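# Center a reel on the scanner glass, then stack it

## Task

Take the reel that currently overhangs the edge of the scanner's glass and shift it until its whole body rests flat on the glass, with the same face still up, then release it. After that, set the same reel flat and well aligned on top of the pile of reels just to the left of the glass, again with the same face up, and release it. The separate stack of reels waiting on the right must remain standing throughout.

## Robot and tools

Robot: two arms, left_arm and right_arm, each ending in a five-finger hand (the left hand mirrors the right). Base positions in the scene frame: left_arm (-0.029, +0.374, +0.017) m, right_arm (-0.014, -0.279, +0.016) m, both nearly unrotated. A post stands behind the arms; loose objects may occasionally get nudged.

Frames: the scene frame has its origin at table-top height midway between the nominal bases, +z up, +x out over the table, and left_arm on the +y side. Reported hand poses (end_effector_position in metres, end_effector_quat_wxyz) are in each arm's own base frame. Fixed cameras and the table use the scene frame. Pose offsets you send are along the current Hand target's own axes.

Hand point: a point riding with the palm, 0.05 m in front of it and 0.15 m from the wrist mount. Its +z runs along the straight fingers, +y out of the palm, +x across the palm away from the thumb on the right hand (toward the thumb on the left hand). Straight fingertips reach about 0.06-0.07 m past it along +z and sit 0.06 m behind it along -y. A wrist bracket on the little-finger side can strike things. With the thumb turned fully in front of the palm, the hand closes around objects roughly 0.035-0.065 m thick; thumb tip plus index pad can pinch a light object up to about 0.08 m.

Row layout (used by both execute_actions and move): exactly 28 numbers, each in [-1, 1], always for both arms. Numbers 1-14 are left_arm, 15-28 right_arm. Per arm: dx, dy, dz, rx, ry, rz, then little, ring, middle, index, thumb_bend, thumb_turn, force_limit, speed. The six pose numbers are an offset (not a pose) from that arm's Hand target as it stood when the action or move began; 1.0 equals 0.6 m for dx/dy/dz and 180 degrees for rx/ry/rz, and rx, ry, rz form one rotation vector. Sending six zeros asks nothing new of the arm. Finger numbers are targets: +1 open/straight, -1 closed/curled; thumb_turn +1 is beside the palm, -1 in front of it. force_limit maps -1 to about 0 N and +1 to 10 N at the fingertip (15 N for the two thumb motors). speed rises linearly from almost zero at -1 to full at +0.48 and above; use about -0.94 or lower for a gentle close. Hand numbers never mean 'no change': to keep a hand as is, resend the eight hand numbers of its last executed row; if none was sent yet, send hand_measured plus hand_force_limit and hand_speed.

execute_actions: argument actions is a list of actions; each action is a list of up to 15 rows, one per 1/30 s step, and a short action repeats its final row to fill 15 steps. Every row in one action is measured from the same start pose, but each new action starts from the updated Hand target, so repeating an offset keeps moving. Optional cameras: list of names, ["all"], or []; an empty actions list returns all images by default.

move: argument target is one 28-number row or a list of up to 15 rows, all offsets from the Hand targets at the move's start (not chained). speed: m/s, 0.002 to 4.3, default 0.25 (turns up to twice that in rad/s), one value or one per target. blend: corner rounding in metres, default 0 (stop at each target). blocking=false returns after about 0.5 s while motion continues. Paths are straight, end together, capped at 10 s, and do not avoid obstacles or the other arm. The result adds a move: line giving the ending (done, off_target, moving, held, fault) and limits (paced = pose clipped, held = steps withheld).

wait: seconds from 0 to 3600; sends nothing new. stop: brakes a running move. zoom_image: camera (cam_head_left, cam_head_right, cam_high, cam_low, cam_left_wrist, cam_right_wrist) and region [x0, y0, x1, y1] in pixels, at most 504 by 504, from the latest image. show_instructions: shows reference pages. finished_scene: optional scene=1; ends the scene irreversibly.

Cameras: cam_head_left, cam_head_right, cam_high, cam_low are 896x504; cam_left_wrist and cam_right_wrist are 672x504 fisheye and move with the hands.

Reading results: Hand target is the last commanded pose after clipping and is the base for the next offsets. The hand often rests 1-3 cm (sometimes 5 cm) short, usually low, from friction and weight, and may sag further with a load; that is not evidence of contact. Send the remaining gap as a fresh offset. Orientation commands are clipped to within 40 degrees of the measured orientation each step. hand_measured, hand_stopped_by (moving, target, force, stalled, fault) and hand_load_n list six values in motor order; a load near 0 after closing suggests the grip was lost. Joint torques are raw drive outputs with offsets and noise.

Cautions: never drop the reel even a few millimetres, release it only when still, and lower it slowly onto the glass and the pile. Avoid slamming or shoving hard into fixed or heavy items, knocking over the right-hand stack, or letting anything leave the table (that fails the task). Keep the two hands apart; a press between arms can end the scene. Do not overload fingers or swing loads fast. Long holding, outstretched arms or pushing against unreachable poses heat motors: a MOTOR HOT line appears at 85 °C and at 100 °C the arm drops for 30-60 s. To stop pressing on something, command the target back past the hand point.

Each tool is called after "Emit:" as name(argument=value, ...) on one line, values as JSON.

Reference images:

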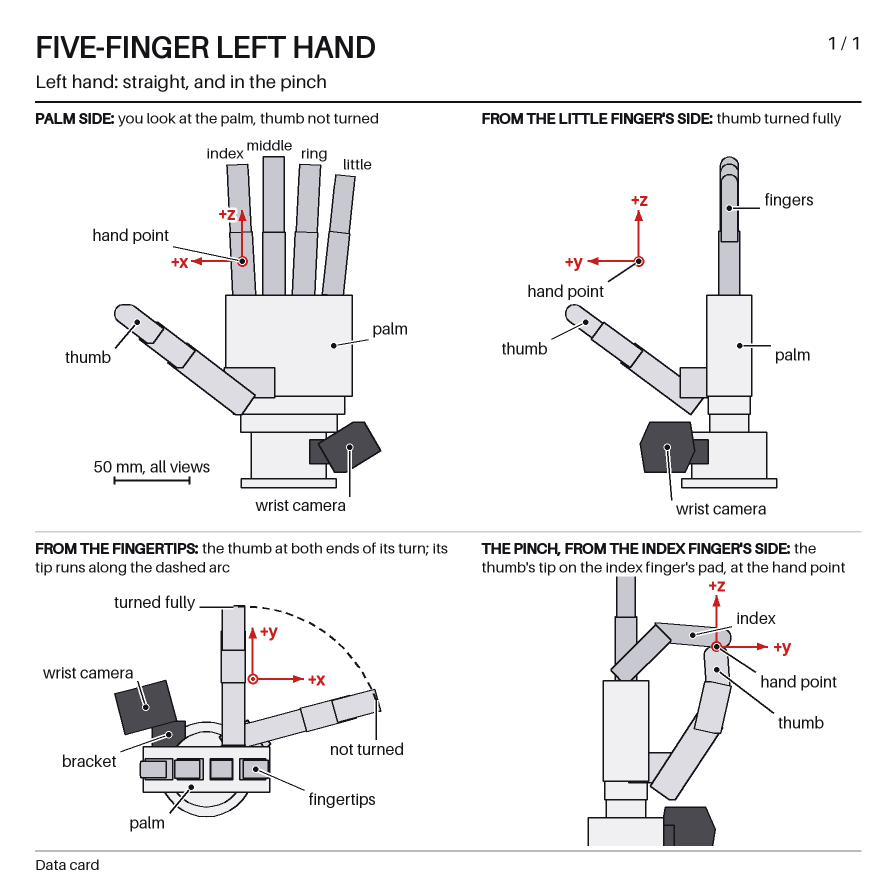

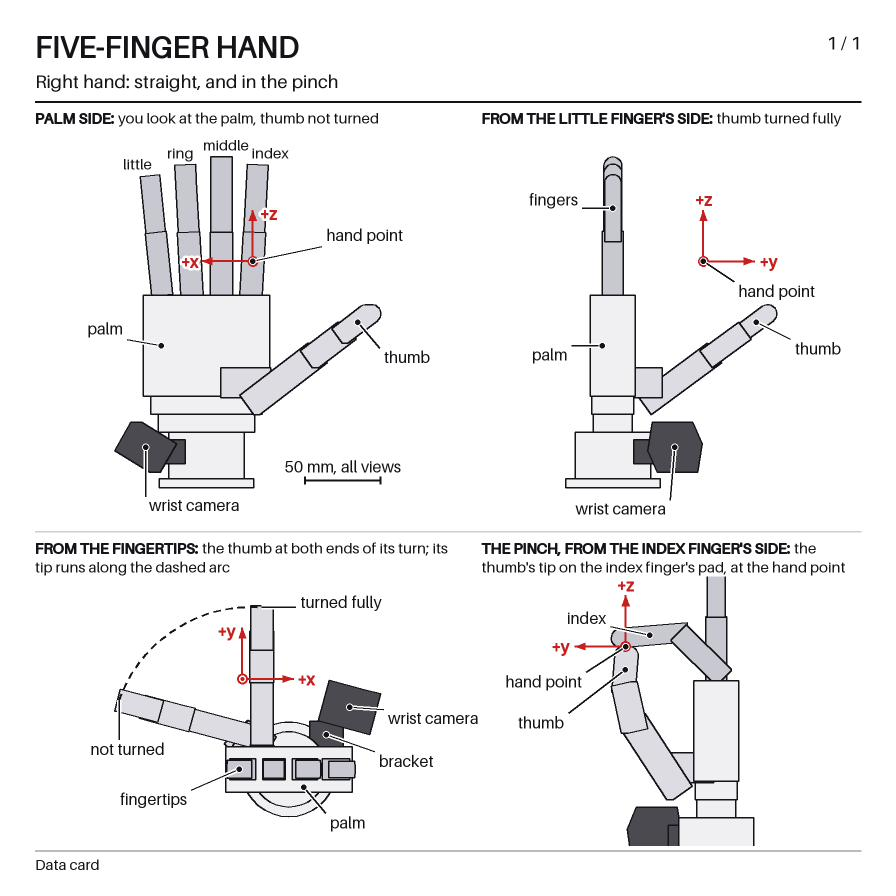

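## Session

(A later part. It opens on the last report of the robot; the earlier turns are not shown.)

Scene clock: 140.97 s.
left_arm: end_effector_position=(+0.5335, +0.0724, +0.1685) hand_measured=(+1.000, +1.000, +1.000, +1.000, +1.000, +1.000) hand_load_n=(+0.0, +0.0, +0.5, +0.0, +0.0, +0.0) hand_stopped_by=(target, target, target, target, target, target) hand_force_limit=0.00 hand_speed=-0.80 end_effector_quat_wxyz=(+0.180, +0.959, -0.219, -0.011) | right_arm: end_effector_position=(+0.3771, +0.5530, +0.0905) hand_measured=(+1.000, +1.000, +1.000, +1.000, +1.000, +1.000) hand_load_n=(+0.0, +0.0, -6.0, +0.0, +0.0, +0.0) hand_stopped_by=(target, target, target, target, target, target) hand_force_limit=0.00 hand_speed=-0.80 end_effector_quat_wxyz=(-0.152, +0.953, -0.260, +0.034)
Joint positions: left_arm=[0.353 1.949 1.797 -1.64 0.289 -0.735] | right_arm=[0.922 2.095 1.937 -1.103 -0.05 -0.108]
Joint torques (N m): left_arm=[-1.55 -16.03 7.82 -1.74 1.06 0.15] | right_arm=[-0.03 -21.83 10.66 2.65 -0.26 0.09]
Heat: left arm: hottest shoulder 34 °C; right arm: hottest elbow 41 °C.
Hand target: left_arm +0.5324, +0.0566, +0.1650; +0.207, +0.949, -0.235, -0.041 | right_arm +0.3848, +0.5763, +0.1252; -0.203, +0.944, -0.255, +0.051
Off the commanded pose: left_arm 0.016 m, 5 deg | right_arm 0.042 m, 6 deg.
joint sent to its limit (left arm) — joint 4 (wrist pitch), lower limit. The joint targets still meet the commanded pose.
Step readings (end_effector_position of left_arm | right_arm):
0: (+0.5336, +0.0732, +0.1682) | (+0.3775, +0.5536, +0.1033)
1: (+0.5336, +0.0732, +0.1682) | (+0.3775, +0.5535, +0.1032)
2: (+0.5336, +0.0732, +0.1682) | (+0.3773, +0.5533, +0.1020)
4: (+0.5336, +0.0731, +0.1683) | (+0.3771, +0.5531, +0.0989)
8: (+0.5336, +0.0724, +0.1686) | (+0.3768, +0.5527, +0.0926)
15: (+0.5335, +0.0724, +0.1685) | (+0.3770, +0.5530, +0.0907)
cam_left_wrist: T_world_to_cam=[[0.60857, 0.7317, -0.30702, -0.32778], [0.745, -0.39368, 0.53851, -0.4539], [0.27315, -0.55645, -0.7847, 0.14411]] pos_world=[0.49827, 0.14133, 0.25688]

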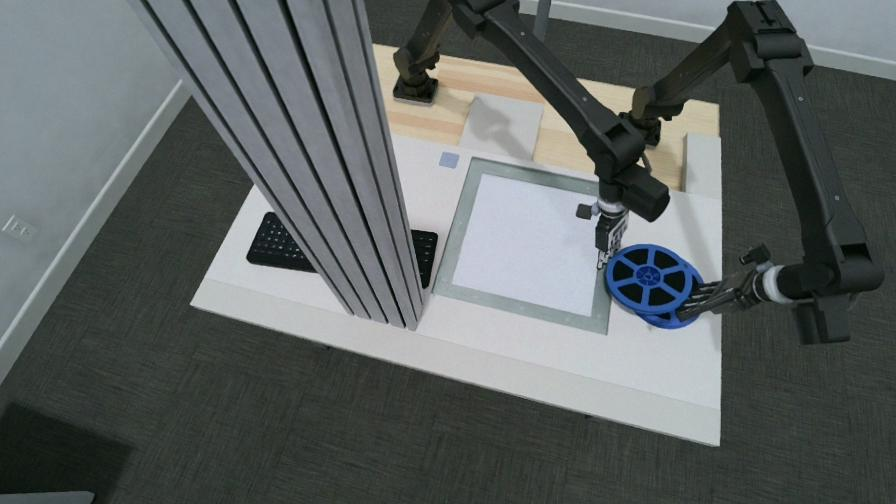

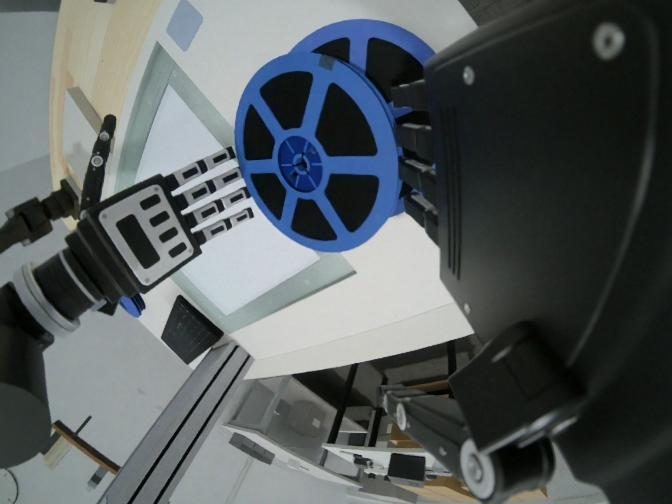

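Emit:
zoom_image(camera="cam_left_wrist", region=[150, 10, 470, 270])

Emit:
execute_actions(actions=[], cameras=["cam_low"])

Emit:
zoom_image(camera="cam_low", region=[290, 290, 430, 400])

Scaled by 1.575 from the camera's image (finer frame: 960x720).

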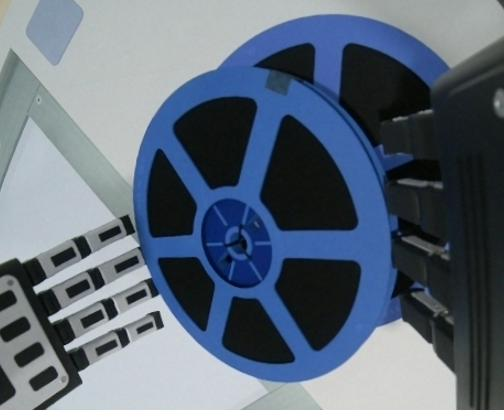

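Scene clock: 141.23 s.
left_arm: end_effector_position=(+0.5335, +0.0724, +0.1685) hand_measured=(+1.000, +1.000, +1.000, +1.000, +1.000, +1.000) hand_load_n=(+0.0, +0.0, +0.5, +0.0, -0.5, +0.0) hand_stopped_by=(target, target, target, target, target, target) hand_force_limit=0.00 hand_speed=-0.80 end_effector_quat_wxyz=(+0.180, +0.959, -0.219, -0.011) | right_arm: end_effector_position=(+0.3771, +0.5530, +0.0905) hand_measured=(+1.000, +1.000, +1.000, +1.000, +1.000, +1.000) hand_load_n=(+0.0, +0.0, -6.0, +0.0, +0.0, +0.0) hand_stopped_by=(target, target, target, target, target, target) hand_force_limit=0.00 hand_speed=-0.80 end_effector_quat_wxyz=(-0.152, +0.953, -0.260, +0.034)
Joint positions: left_arm=[0.353 1.949 1.797 -1.64 0.289 -0.735] | right_arm=[0.922 2.095 1.937 -1.103 -0.05 -0.108]
Joint velocities: within noise
Joint torques (N m): left_arm=[-1.38 -16.09 7.75 -1.78 1.03 0.16] | right_arm=[-0.03 -21.83 10.65 2.61 -0.26 0.09]
Heat: left arm: hottest shoulder 34 °C; right arm: hottest elbow 41 °C.
Hand target: left_arm +0.5324, +0.0566, +0.1650; +0.207, +0.949, -0.235, -0.041 | right_arm +0.3848, +0.5763, +0.1252; -0.203, +0.944, -0.255, +0.051
Off the commanded pose: left_arm 0.016 m, 5 deg | right_arm 0.042 m, 6 deg.
Images, in order (width x height): cam_low 896x504.

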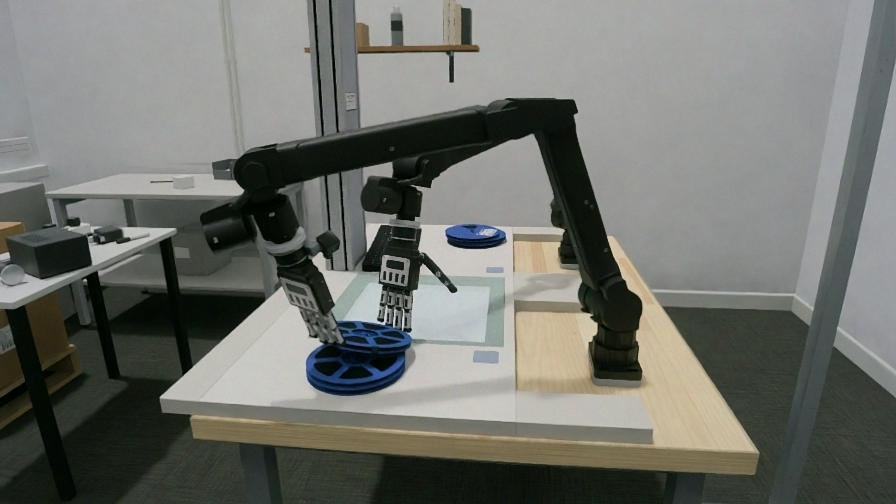

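Scaled by 3.600 from the camera's image (finer frame: 1280x720).

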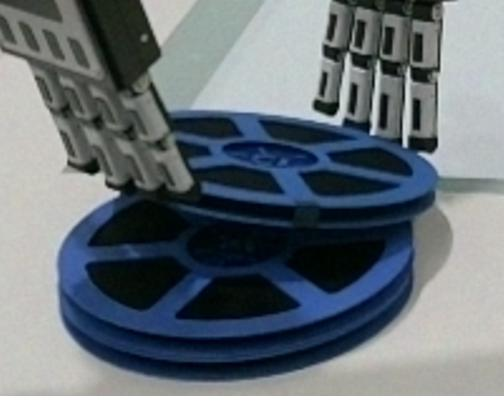

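Emit:
move(target=[-0.0007,-0.0136,0.0305,0,0,0,1,1,1,1,1,1,0,-0.8,-0.0005,-0.0079,-0.0183,0,0,0,1,1,1,1,1,1,0,-0.8], speed=0.03, cameras=["cam_low","cam_left_wrist"])

Emit:
zoom_image(camera="cam_low", region=[290, 290, 430, 400])

Emit:
zoom_image(camera="cam_left_wrist", region=[150, 10, 470, 270])

Scene clock: 142.87 s.
left_arm: end_effector_position=(+0.5334, +0.0736, +0.1504) hand_measured=(+1.000, +1.000, +1.000, +1.000, +1.000, +1.000) hand_load_n=(-0.5, +0.0, +0.5, +0.0, +0.0, +0.0) hand_stopped_by=(target, target, target, target, target, target) hand_force_limit=0.00 hand_speed=-0.80 end_effector_quat_wxyz=(+0.187, +0.957, -0.221, -0.026) | right_arm: end_effector_position=(+0.3752, +0.5506, +0.0933) hand_measured=(+1.000, +1.000, +1.000, +1.000, +1.000, +1.000) hand_load_n=(+0.0, +0.0, -8.0, +0.0, +0.0, +0.0) hand_stopped_by=(target, target, target, target, target, target) hand_force_limit=0.00 hand_speed=-0.80 end_effector_quat_wxyz=(-0.149, +0.953, -0.260, +0.033)
Joint positions: left_arm=[0.353 1.984 1.797 -1.64 0.284 -0.727] | right_arm=[0.922 2.09 1.936 -1.114 -0.05 -0.108]
Joint torques (N m): left_arm=[-1.61 -16.32 7.31 -1.63 1.06 0.13] | right_arm=[0.03 -21.95 12.18 2.06 -0.26 0.09]
Heat: left arm: hottest shoulder 34 °C; right arm: hottest elbow 41 °C.
Hand target: left_arm +0.5324, +0.0565, +0.1448; +0.207, +0.949, -0.235, -0.041 | right_arm +0.3844, +0.5762, +0.1371; -0.203, +0.944, -0.255, +0.051
Off the commanded pose: left_arm 0.018 m, 3 deg | right_arm 0.052 m, 7 deg.
move: off_target (left_arm, right_arm)
cam_left_wrist: T_world_to_cam=[[0.60516, 0.72363, -0.33188, -0.32793], [0.75808, -0.39649, 0.5178, -0.44724], [0.2431, -0.56494, -0.78851, 0.14778]] pos_world=[0.50157, 0.14345, 0.23927]

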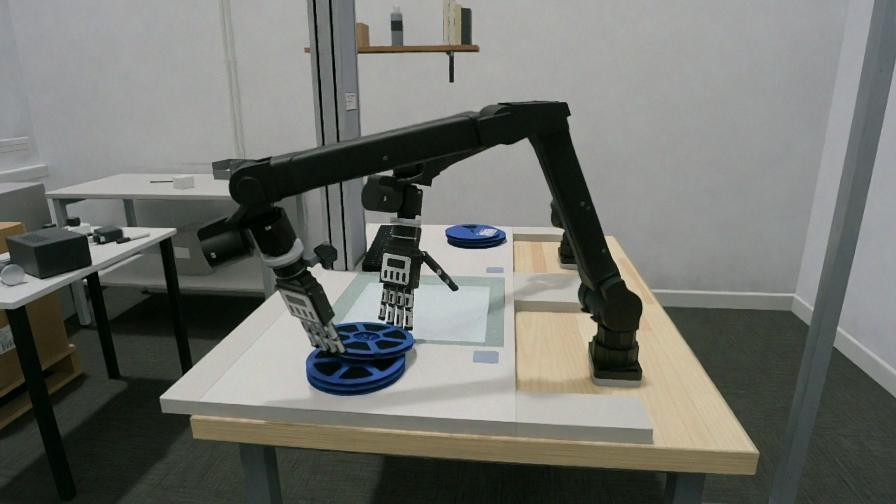

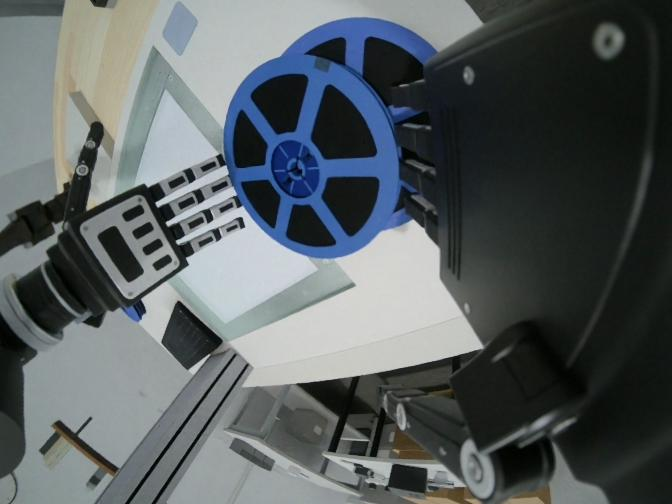

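Scaled by 3.600 from the camera's image (finer frame: 1280x720).

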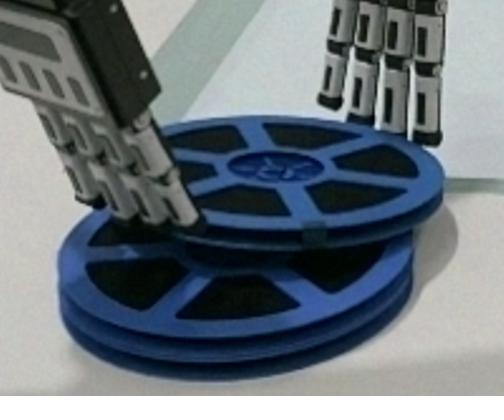

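Scaled by 1.575 from the camera's image (finer frame: 960x720).

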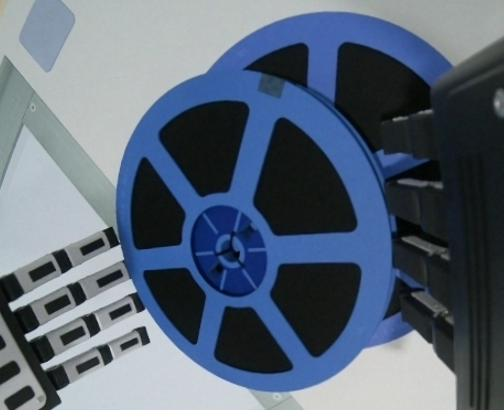

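Emit:
move(target=[[0.0008,0.017,-0.0381,0,0,0,1,1,1,1,1,1,0,-0.8,-0.0003,-0.0052,-0.0122,0,0,0,1,1,1,1,1,1,0,-0.8],[-0.0282,-0.0588,-0.0726,0,0,0,1,1,1,1,1,1,0,-0.8,-0.0303,-0.0807,0.021,0,0,0,1,1,1,1,1,1,0,-0.8]], speed=[0.03, 0.05], cameras=["cam_low","cam_high","cam_left_wrist"])

Emit:
zoom_image(camera="cam_low", region=[290, 290, 430, 400])

Emit:
zoom_image(camera="cam_high", region=[610, 220, 750, 350])

Scene clock: 147.03 s.
left_arm: end_effector_position=(+0.5380, +0.1164, +0.1699) hand_measured=(+1.000, +1.000, +1.000, +1.000, +1.000, +1.000) hand_load_n=(+0.0, +0.0, +0.0, +0.0, +0.0, +0.0) hand_stopped_by=(target, target, target, target, target, target) hand_force_limit=0.00 hand_speed=-0.80 end_effector_quat_wxyz=(+0.170, +0.961, -0.218, +0.008) | right_arm: end_effector_position=(+0.3815, +0.5949, +0.1072) hand_measured=(+1.000, +1.000, +1.000, +1.000, +1.000, +1.000) hand_load_n=(+0.0, +0.0, -6.5, +0.0, +0.0, +0.0) hand_stopped_by=(target, target, target, target, target, target) hand_force_limit=0.00 hand_speed=-0.80 end_effector_quat_wxyz=(-0.150, +0.954, -0.259, +0.034)
Joint positions: left_arm=[0.421 1.98 1.854 -1.643 0.282 -0.675] | right_arm=[0.954 2.213 2.181 -1.232 -0.04 -0.081]
Joint torques (N m): left_arm=[-0.44 -16.73 8.68 -1.65 0.83 0.11] | right_arm=[0.15 -20.6 15.68 1.76 -0.17 0.11]
Heat: left arm: hottest shoulder 34 °C; right arm: hottest elbow 42 °C.
Hand target: left_arm +0.5402, +0.1088, +0.1698; +0.207, +0.949, -0.235, -0.041 | right_arm +0.3935, +0.6280, +0.1453; -0.203, +0.944, -0.255, +0.051
Off the commanded pose: left_arm 0.008 m, 7 deg | right_arm 0.052 m, 6 deg.
joint sent to its limit (left arm) — joint 4 (wrist pitch), lower limit. The joint targets are off in orientation, not in position.
move: off_target (left_arm, right_arm)
cam_left_wrist: T_world_to_cam=[[0.61299, 0.7409, -0.27443, -0.37118], [0.72688, -0.39271, 0.5634, -0.43518], [0.30965, -0.54484, -0.77927, 0.14662]] pos_world=[0.49845, 0.184, 0.25757]
Images, in order (width x height): cam_high 896x504, cam_low 896x504, cam_left_wrist 672x504.

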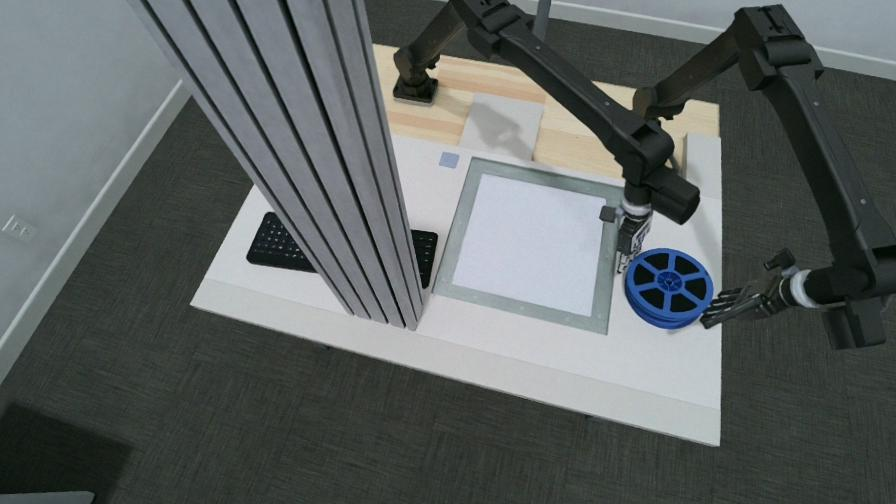

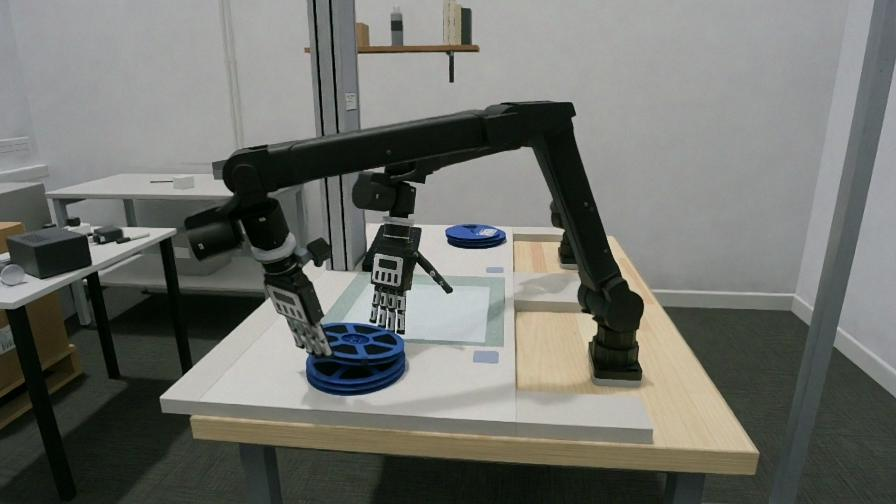

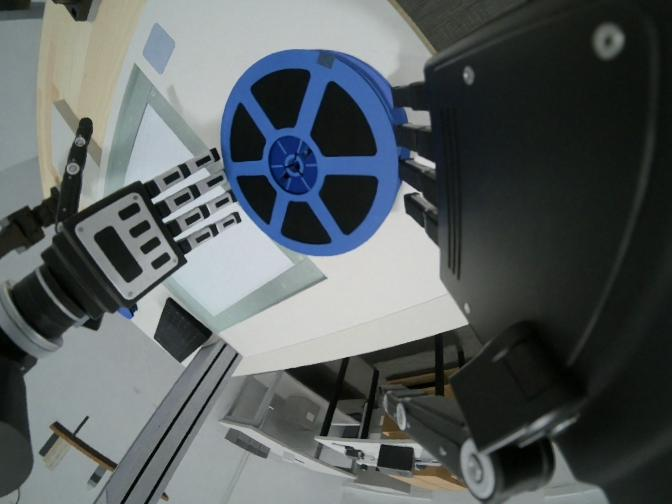

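Scaled by 3.600 from the camera's image (finer frame: 1280x720).

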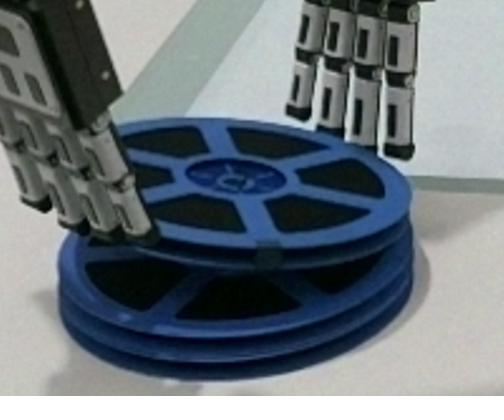

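Scaled by 3.600 from the camera's image (finer frame: 1280x720).

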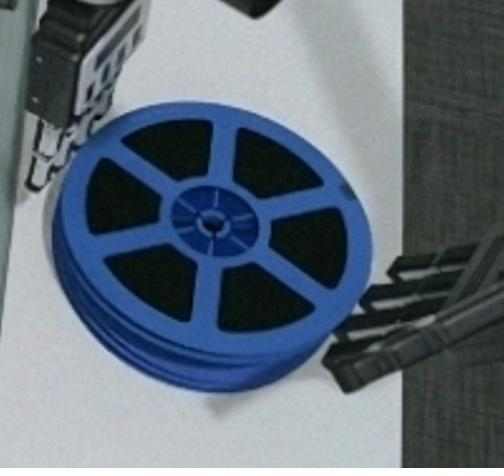

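Emit:
move(target=[-0.0008,-0.017,0.0381,0,0,0,1,1,1,1,1,1,0,-0.8,0.0017,0.0265,0.0429,0,0,0,1,1,1,1,1,1,0,-0.8], speed=0.03, cameras=["cam_low","cam_high"])

Emit:
zoom_image(camera="cam_low", region=[290, 290, 430, 400])

Emit:
zoom_image(camera="cam_high", region=[610, 220, 750, 350])

Scene clock: 150.00 s.
left_arm: end_effector_position=(+0.5388, +0.1230, +0.1476) hand_measured=(+1.000, +1.000, +1.000, +1.000, +1.000, +1.000) hand_load_n=(+0.0, +0.0, +1.0, +0.0, +0.0, -0.5) hand_stopped_by=(target, target, target, target, target, target) hand_force_limit=0.00 hand_speed=-0.80 end_effector_quat_wxyz=(+0.175, +0.960, -0.219, -0.010) | right_arm: end_effector_position=(+0.3840, +0.5982, +0.0998) hand_measured=(+1.000, +1.000, +1.000, +1.000, +1.000, +1.000) hand_load_n=(+0.0, +0.0, -9.0, +0.0, +0.0, -0.5) hand_stopped_by=(target, target, target, target, target, target) hand_force_limit=0.00 hand_speed=-0.80 end_effector_quat_wxyz=(-0.157, +0.952, -0.258, +0.037)
Joint positions: left_arm=[0.426 2.025 1.863 -1.643 0.266 -0.665] | right_arm=[0.954 2.214 2.162 -1.196 -0.039 -0.081]
Joint torques (N m): left_arm=[-1.32 -17.08 7.95 -1.68 1.13 0.17] | right_arm=[0.09 -20.95 10.54 3.34 -0.2 0.1]
Heat: left arm: hottest shoulder 34 °C; right arm: hottest elbow 42 °C.
Hand target: left_arm +0.5402, +0.1088, +0.1447; +0.207, +0.949, -0.235, -0.041 | right_arm +0.3923, +0.6243, +0.1154; -0.203, +0.944, -0.255, +0.051
Off the commanded pose: left_arm 0.015 m, 6 deg | right_arm 0.031 m, 6 deg.
joint sent to its limit (left arm) — joint 4 (wrist pitch), lower limit. The joint targets are off in orientation, not in position.
move: off_target (left_arm, right_arm)
Images, in order (width x height): cam_high 896x504, cam_low 896x504.

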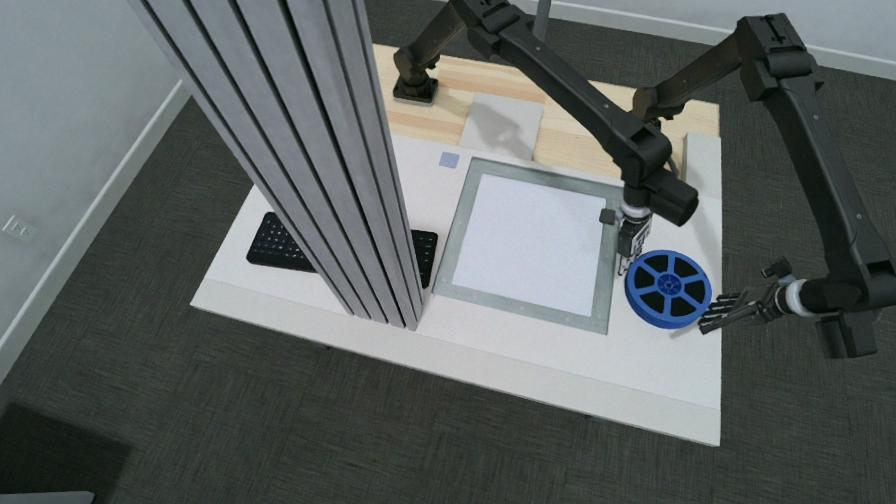

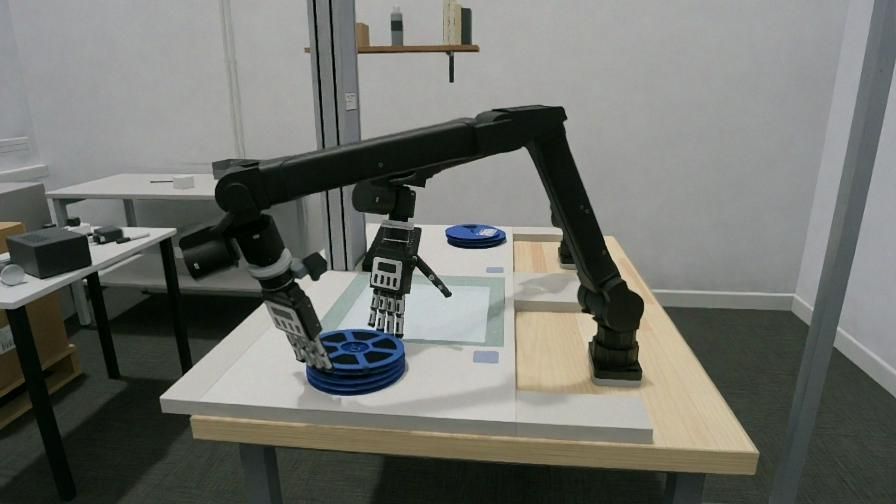

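Scaled by 3.600 from the camera's image (finer frame: 1280x720).

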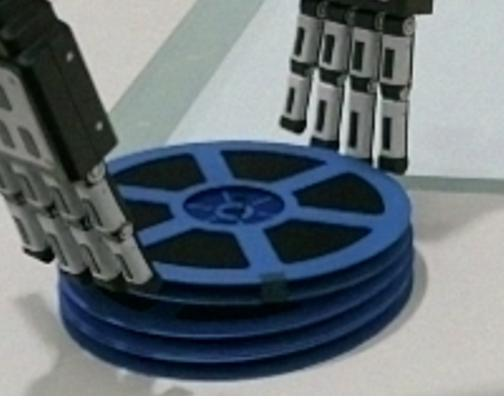

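Scaled by 3.600 from the camera's image (finer frame: 1280x720).

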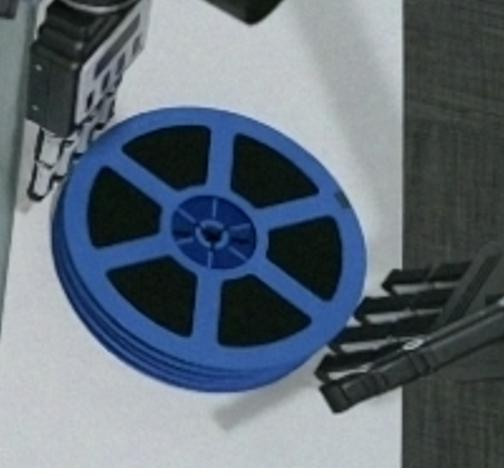

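Emit:
move(target=[-0.0004,-0.0082,0.0183,0,0,0,1,1,1,1,1,1,0,-0.8,0.0013,0.02,0.0185,0,0,0,1,1,1,1,1,1,0,-0.8], speed=0.015, cameras=["cam_low","cam_high"])

Emit:
zoom_image(camera="cam_low", region=[290, 290, 430, 400])

Emit:
zoom_image(camera="cam_high", region=[610, 220, 750, 350])

Scene clock: 152.47 s.
left_arm: end_effector_position=(+0.5398, +0.1247, +0.1380) hand_measured=(+1.000, +1.000, +1.000, +1.000, +1.000, +1.000) hand_load_n=(+0.0, +0.0, +1.0, +0.0, +0.0, +0.0) hand_stopped_by=(target, target, target, target, target, target) hand_force_limit=0.00 hand_speed=-0.80 end_effector_quat_wxyz=(+0.178, +0.959, -0.220, -0.016) | right_arm: end_effector_position=(+0.3837, +0.5979, +0.0938) hand_measured=(+1.000, +1.000, +1.000, +1.000, +1.000, +1.000) hand_load_n=(+0.0, +0.0, -8.5, +0.0, +0.0, +0.0) hand_stopped_by=(target, target, target, target, target, target) hand_force_limit=0.00 hand_speed=-0.80 end_effector_quat_wxyz=(-0.169, +0.951, -0.258, +0.041)
Joint positions: left_arm=[0.427 2.046 1.869 -1.643 0.261 -0.66] | right_arm=[0.954 2.191 2.104 -1.138 -0.039 -0.081]
Joint torques (N m): left_arm=[-1.44 -17.03 7.6 -1.72 1.16 0.15] | right_arm=[-0.15 -20.19 9.59 3.19 -0.2 0.08]
Heat: left arm: hottest shoulder 34 °C; right arm: hottest elbow 41 °C.
Hand target: left_arm +0.5402, +0.1087, +0.1327; +0.207, +0.949, -0.235, -0.041 | right_arm +0.3896, +0.6184, +0.1005; -0.203, +0.944, -0.255, +0.051
Off the commanded pose: left_arm 0.017 m, 5 deg | right_arm 0.022 m, 4 deg.
joint sent to its limit (left arm) — joint 4 (wrist pitch), lower limit. The joint targets still meet the commanded pose.
move: off_target (left_arm, right_arm)
Images, in order (width x height): cam_high 896x504, cam_low 896x504.

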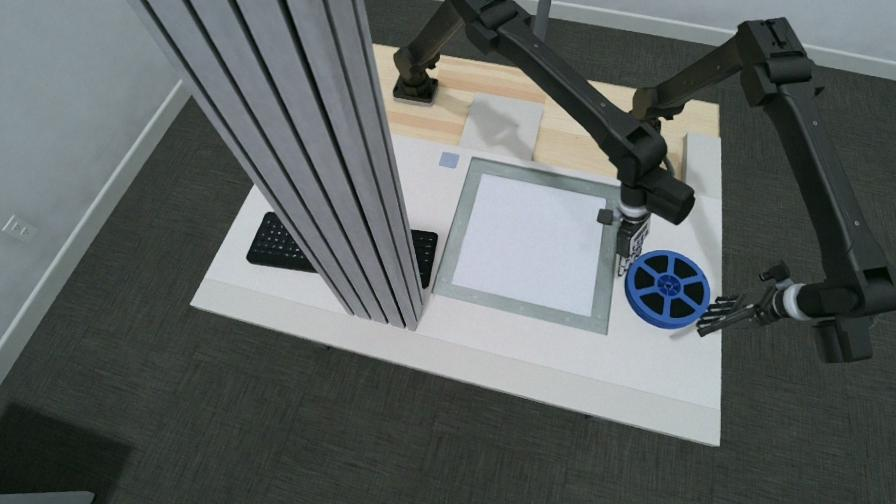

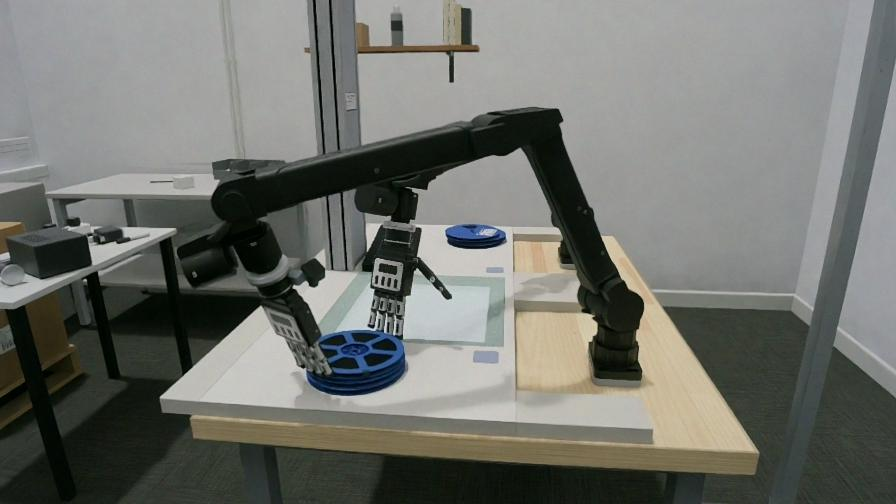

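Scaled by 3.600 from the camera's image (finer frame: 1280x720).

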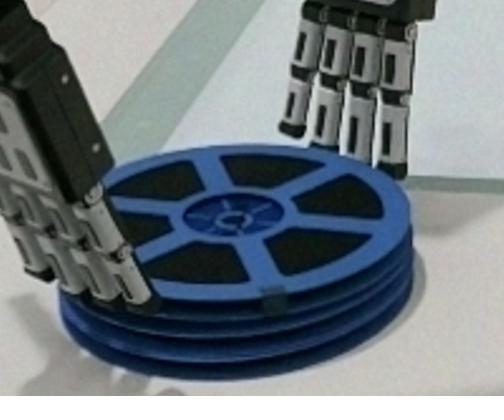

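Scaled by 3.600 from the camera's image (finer frame: 1280x720).

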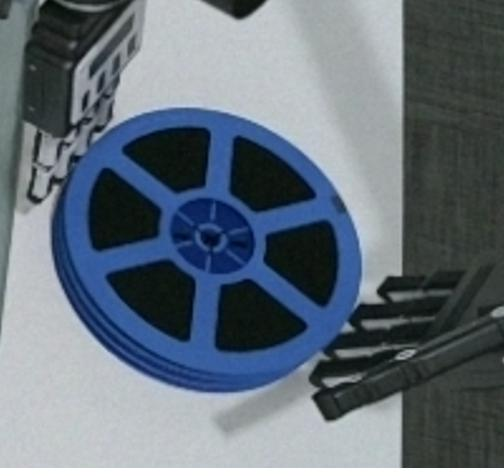

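Emit:
move(target=[-0.0002,-0.0041,0.0091,0,0,0,1,1,1,1,1,1,0,-0.8,0.0007,0.023,0.001,0,0,0,1,1,1,1,1,1,0,-0.8], speed=0.015, cameras=["cam_low","cam_high"])

Emit:
zoom_image(camera="cam_low", region=[290, 290, 430, 400])

Emit:
zoom_image(camera="cam_high", region=[610, 220, 750, 350])

Scene clock: 154.30 s.
left_arm: end_effector_position=(+0.5394, +0.1249, +0.1307) hand_measured=(+1.000, +1.000, +1.000, +1.000, +1.000, +1.000) hand_load_n=(+0.0, +0.0, +0.5, +0.0, +0.0, +0.0) hand_stopped_by=(target, target, target, target, target, target) hand_force_limit=0.00 hand_speed=-0.80 end_effector_quat_wxyz=(+0.181, +0.958, -0.221, -0.022) | right_arm: end_effector_position=(+0.3813, +0.5944, +0.0909) hand_measured=(+1.000, +1.000, +1.000, +1.000, +1.000, +1.000) hand_load_n=(+0.0, +0.0, -5.5, +0.0, +0.0, +0.0) hand_stopped_by=(target, target, target, target, target, target) hand_force_limit=0.00 hand_speed=-0.80 end_effector_quat_wxyz=(-0.181, +0.948, -0.257, +0.045)
Joint positions: left_arm=[0.427 2.059 1.869 -1.643 0.26 -0.656] | right_arm=[0.954 2.154 2.031 -1.074 -0.039 -0.081]
Joint torques (N m): left_arm=[-1.32 -17.32 7.68 -1.8 1.16 0.14] | right_arm=[-0.26 -19.78 9.07 2.51 -0.22 0.07]
Heat: left arm: hottest shoulder 34 °C; right arm: hottest elbow 41 °C.
Hand target: left_arm +0.5402, +0.1087, +0.1269; +0.207, +0.949, -0.235, -0.041 | right_arm +0.3837, +0.6075, +0.0943; -0.203, +0.944, -0.255, +0.051
Off the commanded pose: left_arm 0.017 m, 4 deg | right_arm 0.014 m, 3 deg.
joint sent to its limit (left arm) — joint 4 (wrist pitch), lower limit. The joint targets still meet the commanded pose.
move: off_target (left_arm, right_arm)
Images, in order (width x height): cam_high 896x504, cam_low 896x504.

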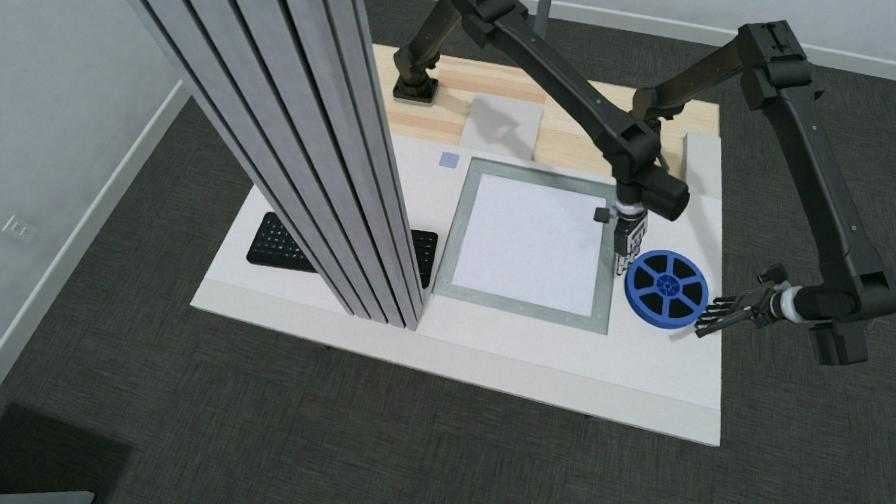

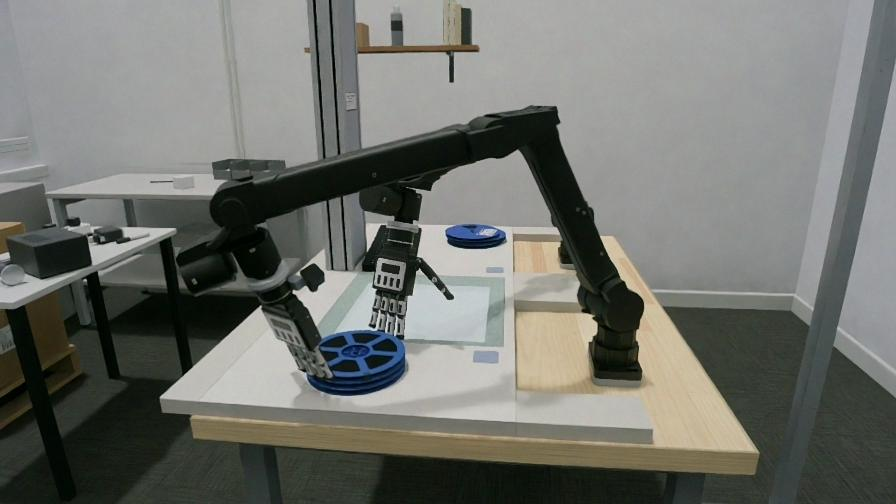

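Scaled by 3.600 from the camera's image (finer frame: 1280x720).

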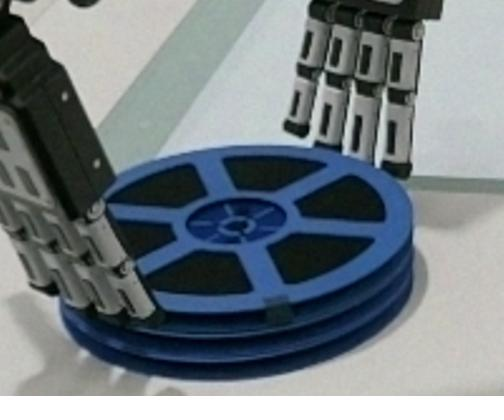

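Scaled by 3.600 from the camera's image (finer frame: 1280x720).

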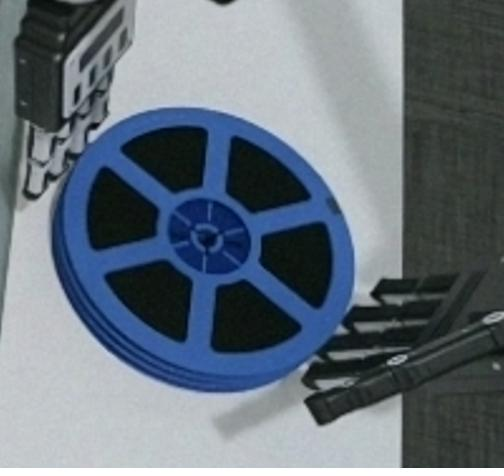

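Emit:
move(target=[-0.0003,-0.0204,-0.0091,0,0,0,1,1,1,1,1,1,0,-0.8,0.0,0.0215,-0.0092,0,0,0,1,1,1,1,1,1,0,-0.8], speed=0.015, cameras=["cam_low","cam_high"])

Emit:
zoom_image(camera="cam_low", region=[290, 290, 430, 400])

Emit:
zoom_image(camera="cam_high", region=[610, 220, 750, 350])

Scene clock: 156.13 s.
left_arm: end_effector_position=(+0.5386, +0.1220, +0.1306) hand_measured=(+1.000, +1.000, +1.000, +1.000, +1.000, +1.000) hand_load_n=(+0.0, +0.0, +0.0, +0.0, +0.0, +0.0) hand_stopped_by=(target, target, target, target, target, target) hand_force_limit=0.00 hand_speed=-0.80 end_effector_quat_wxyz=(+0.194, +0.955, -0.223, -0.025) | right_arm: end_effector_position=(+0.3771, +0.5891, +0.0752) hand_measured=(+1.000, +1.000, +1.000, +1.000, +1.000, +1.000) hand_load_n=(+0.0, +0.0, +0.0, +0.0, +0.0, +0.0) hand_stopped_by=(target, target, target, target, target, target) hand_force_limit=0.00 hand_speed=-0.80 end_effector_quat_wxyz=(-0.184, +0.948, -0.256, +0.046)
Joint positions: left_arm=[0.427 2.071 1.878 -1.663 0.275 -0.645] | right_arm=[0.954 2.135 1.957 -1.013 -0.041 -0.081]
Joint torques (N m): left_arm=[-0.38 -16.97 9.07 -1.07 0.5 0.13] | right_arm=[-0.38 -21.6 8.94 1.47 -0.19 0.05]
Heat: left arm: hottest shoulder 34 °C; right arm: hottest elbow 41 °C.
Hand target: left_arm +0.5463, +0.1207, +0.1267; +0.207, +0.949, -0.235, -0.041 | right_arm +0.3767, +0.5954, +0.0941; -0.203, +0.944, -0.255, +0.051
Off the commanded pose: left_arm 0.009 m, 3 deg | right_arm 0.020 m, 2 deg.
joint sent to its limit (left arm) — joint 4 (wrist pitch), lower limit. The joint targets still meet the commanded pose.
move: off_target (left_arm, right_arm)
Images, in order (width x height): cam_high 896x504, cam_low 896x504.

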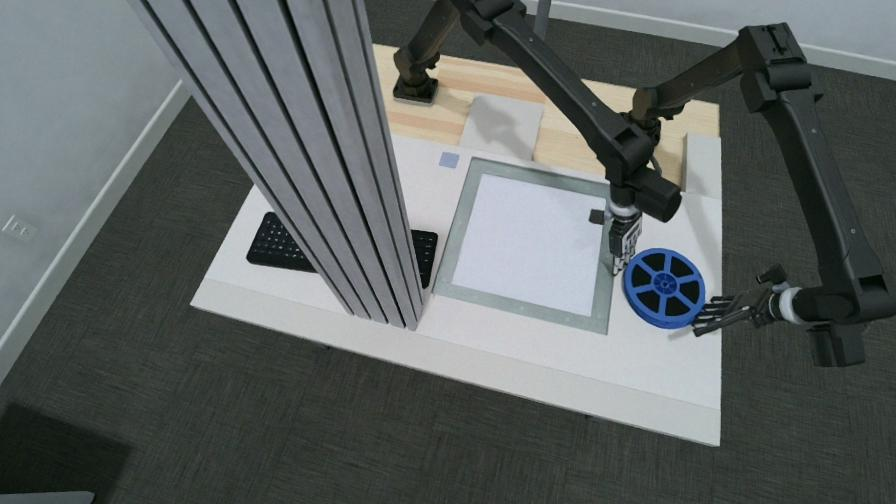

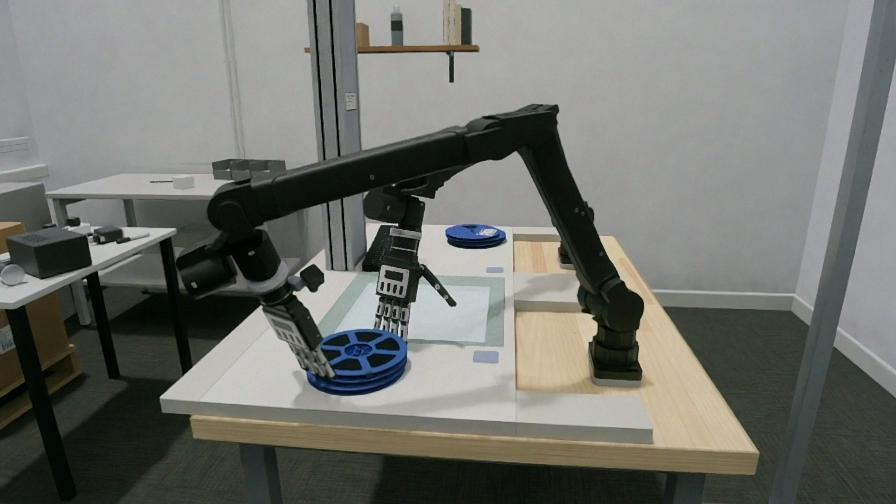

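Scaled by 3.600 from the camera's image (finer frame: 1280x720).

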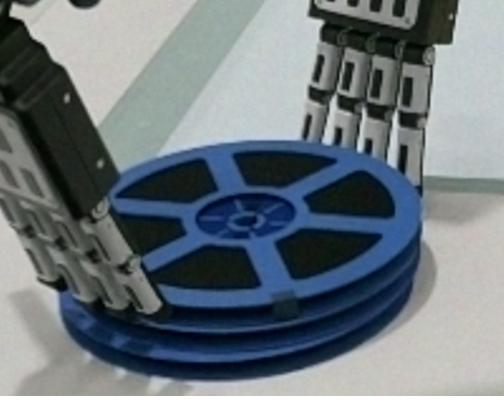

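Scaled by 3.600 from the camera's image (finer frame: 1280x720).

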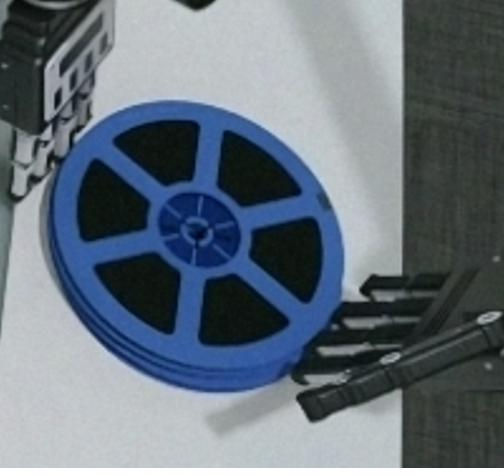

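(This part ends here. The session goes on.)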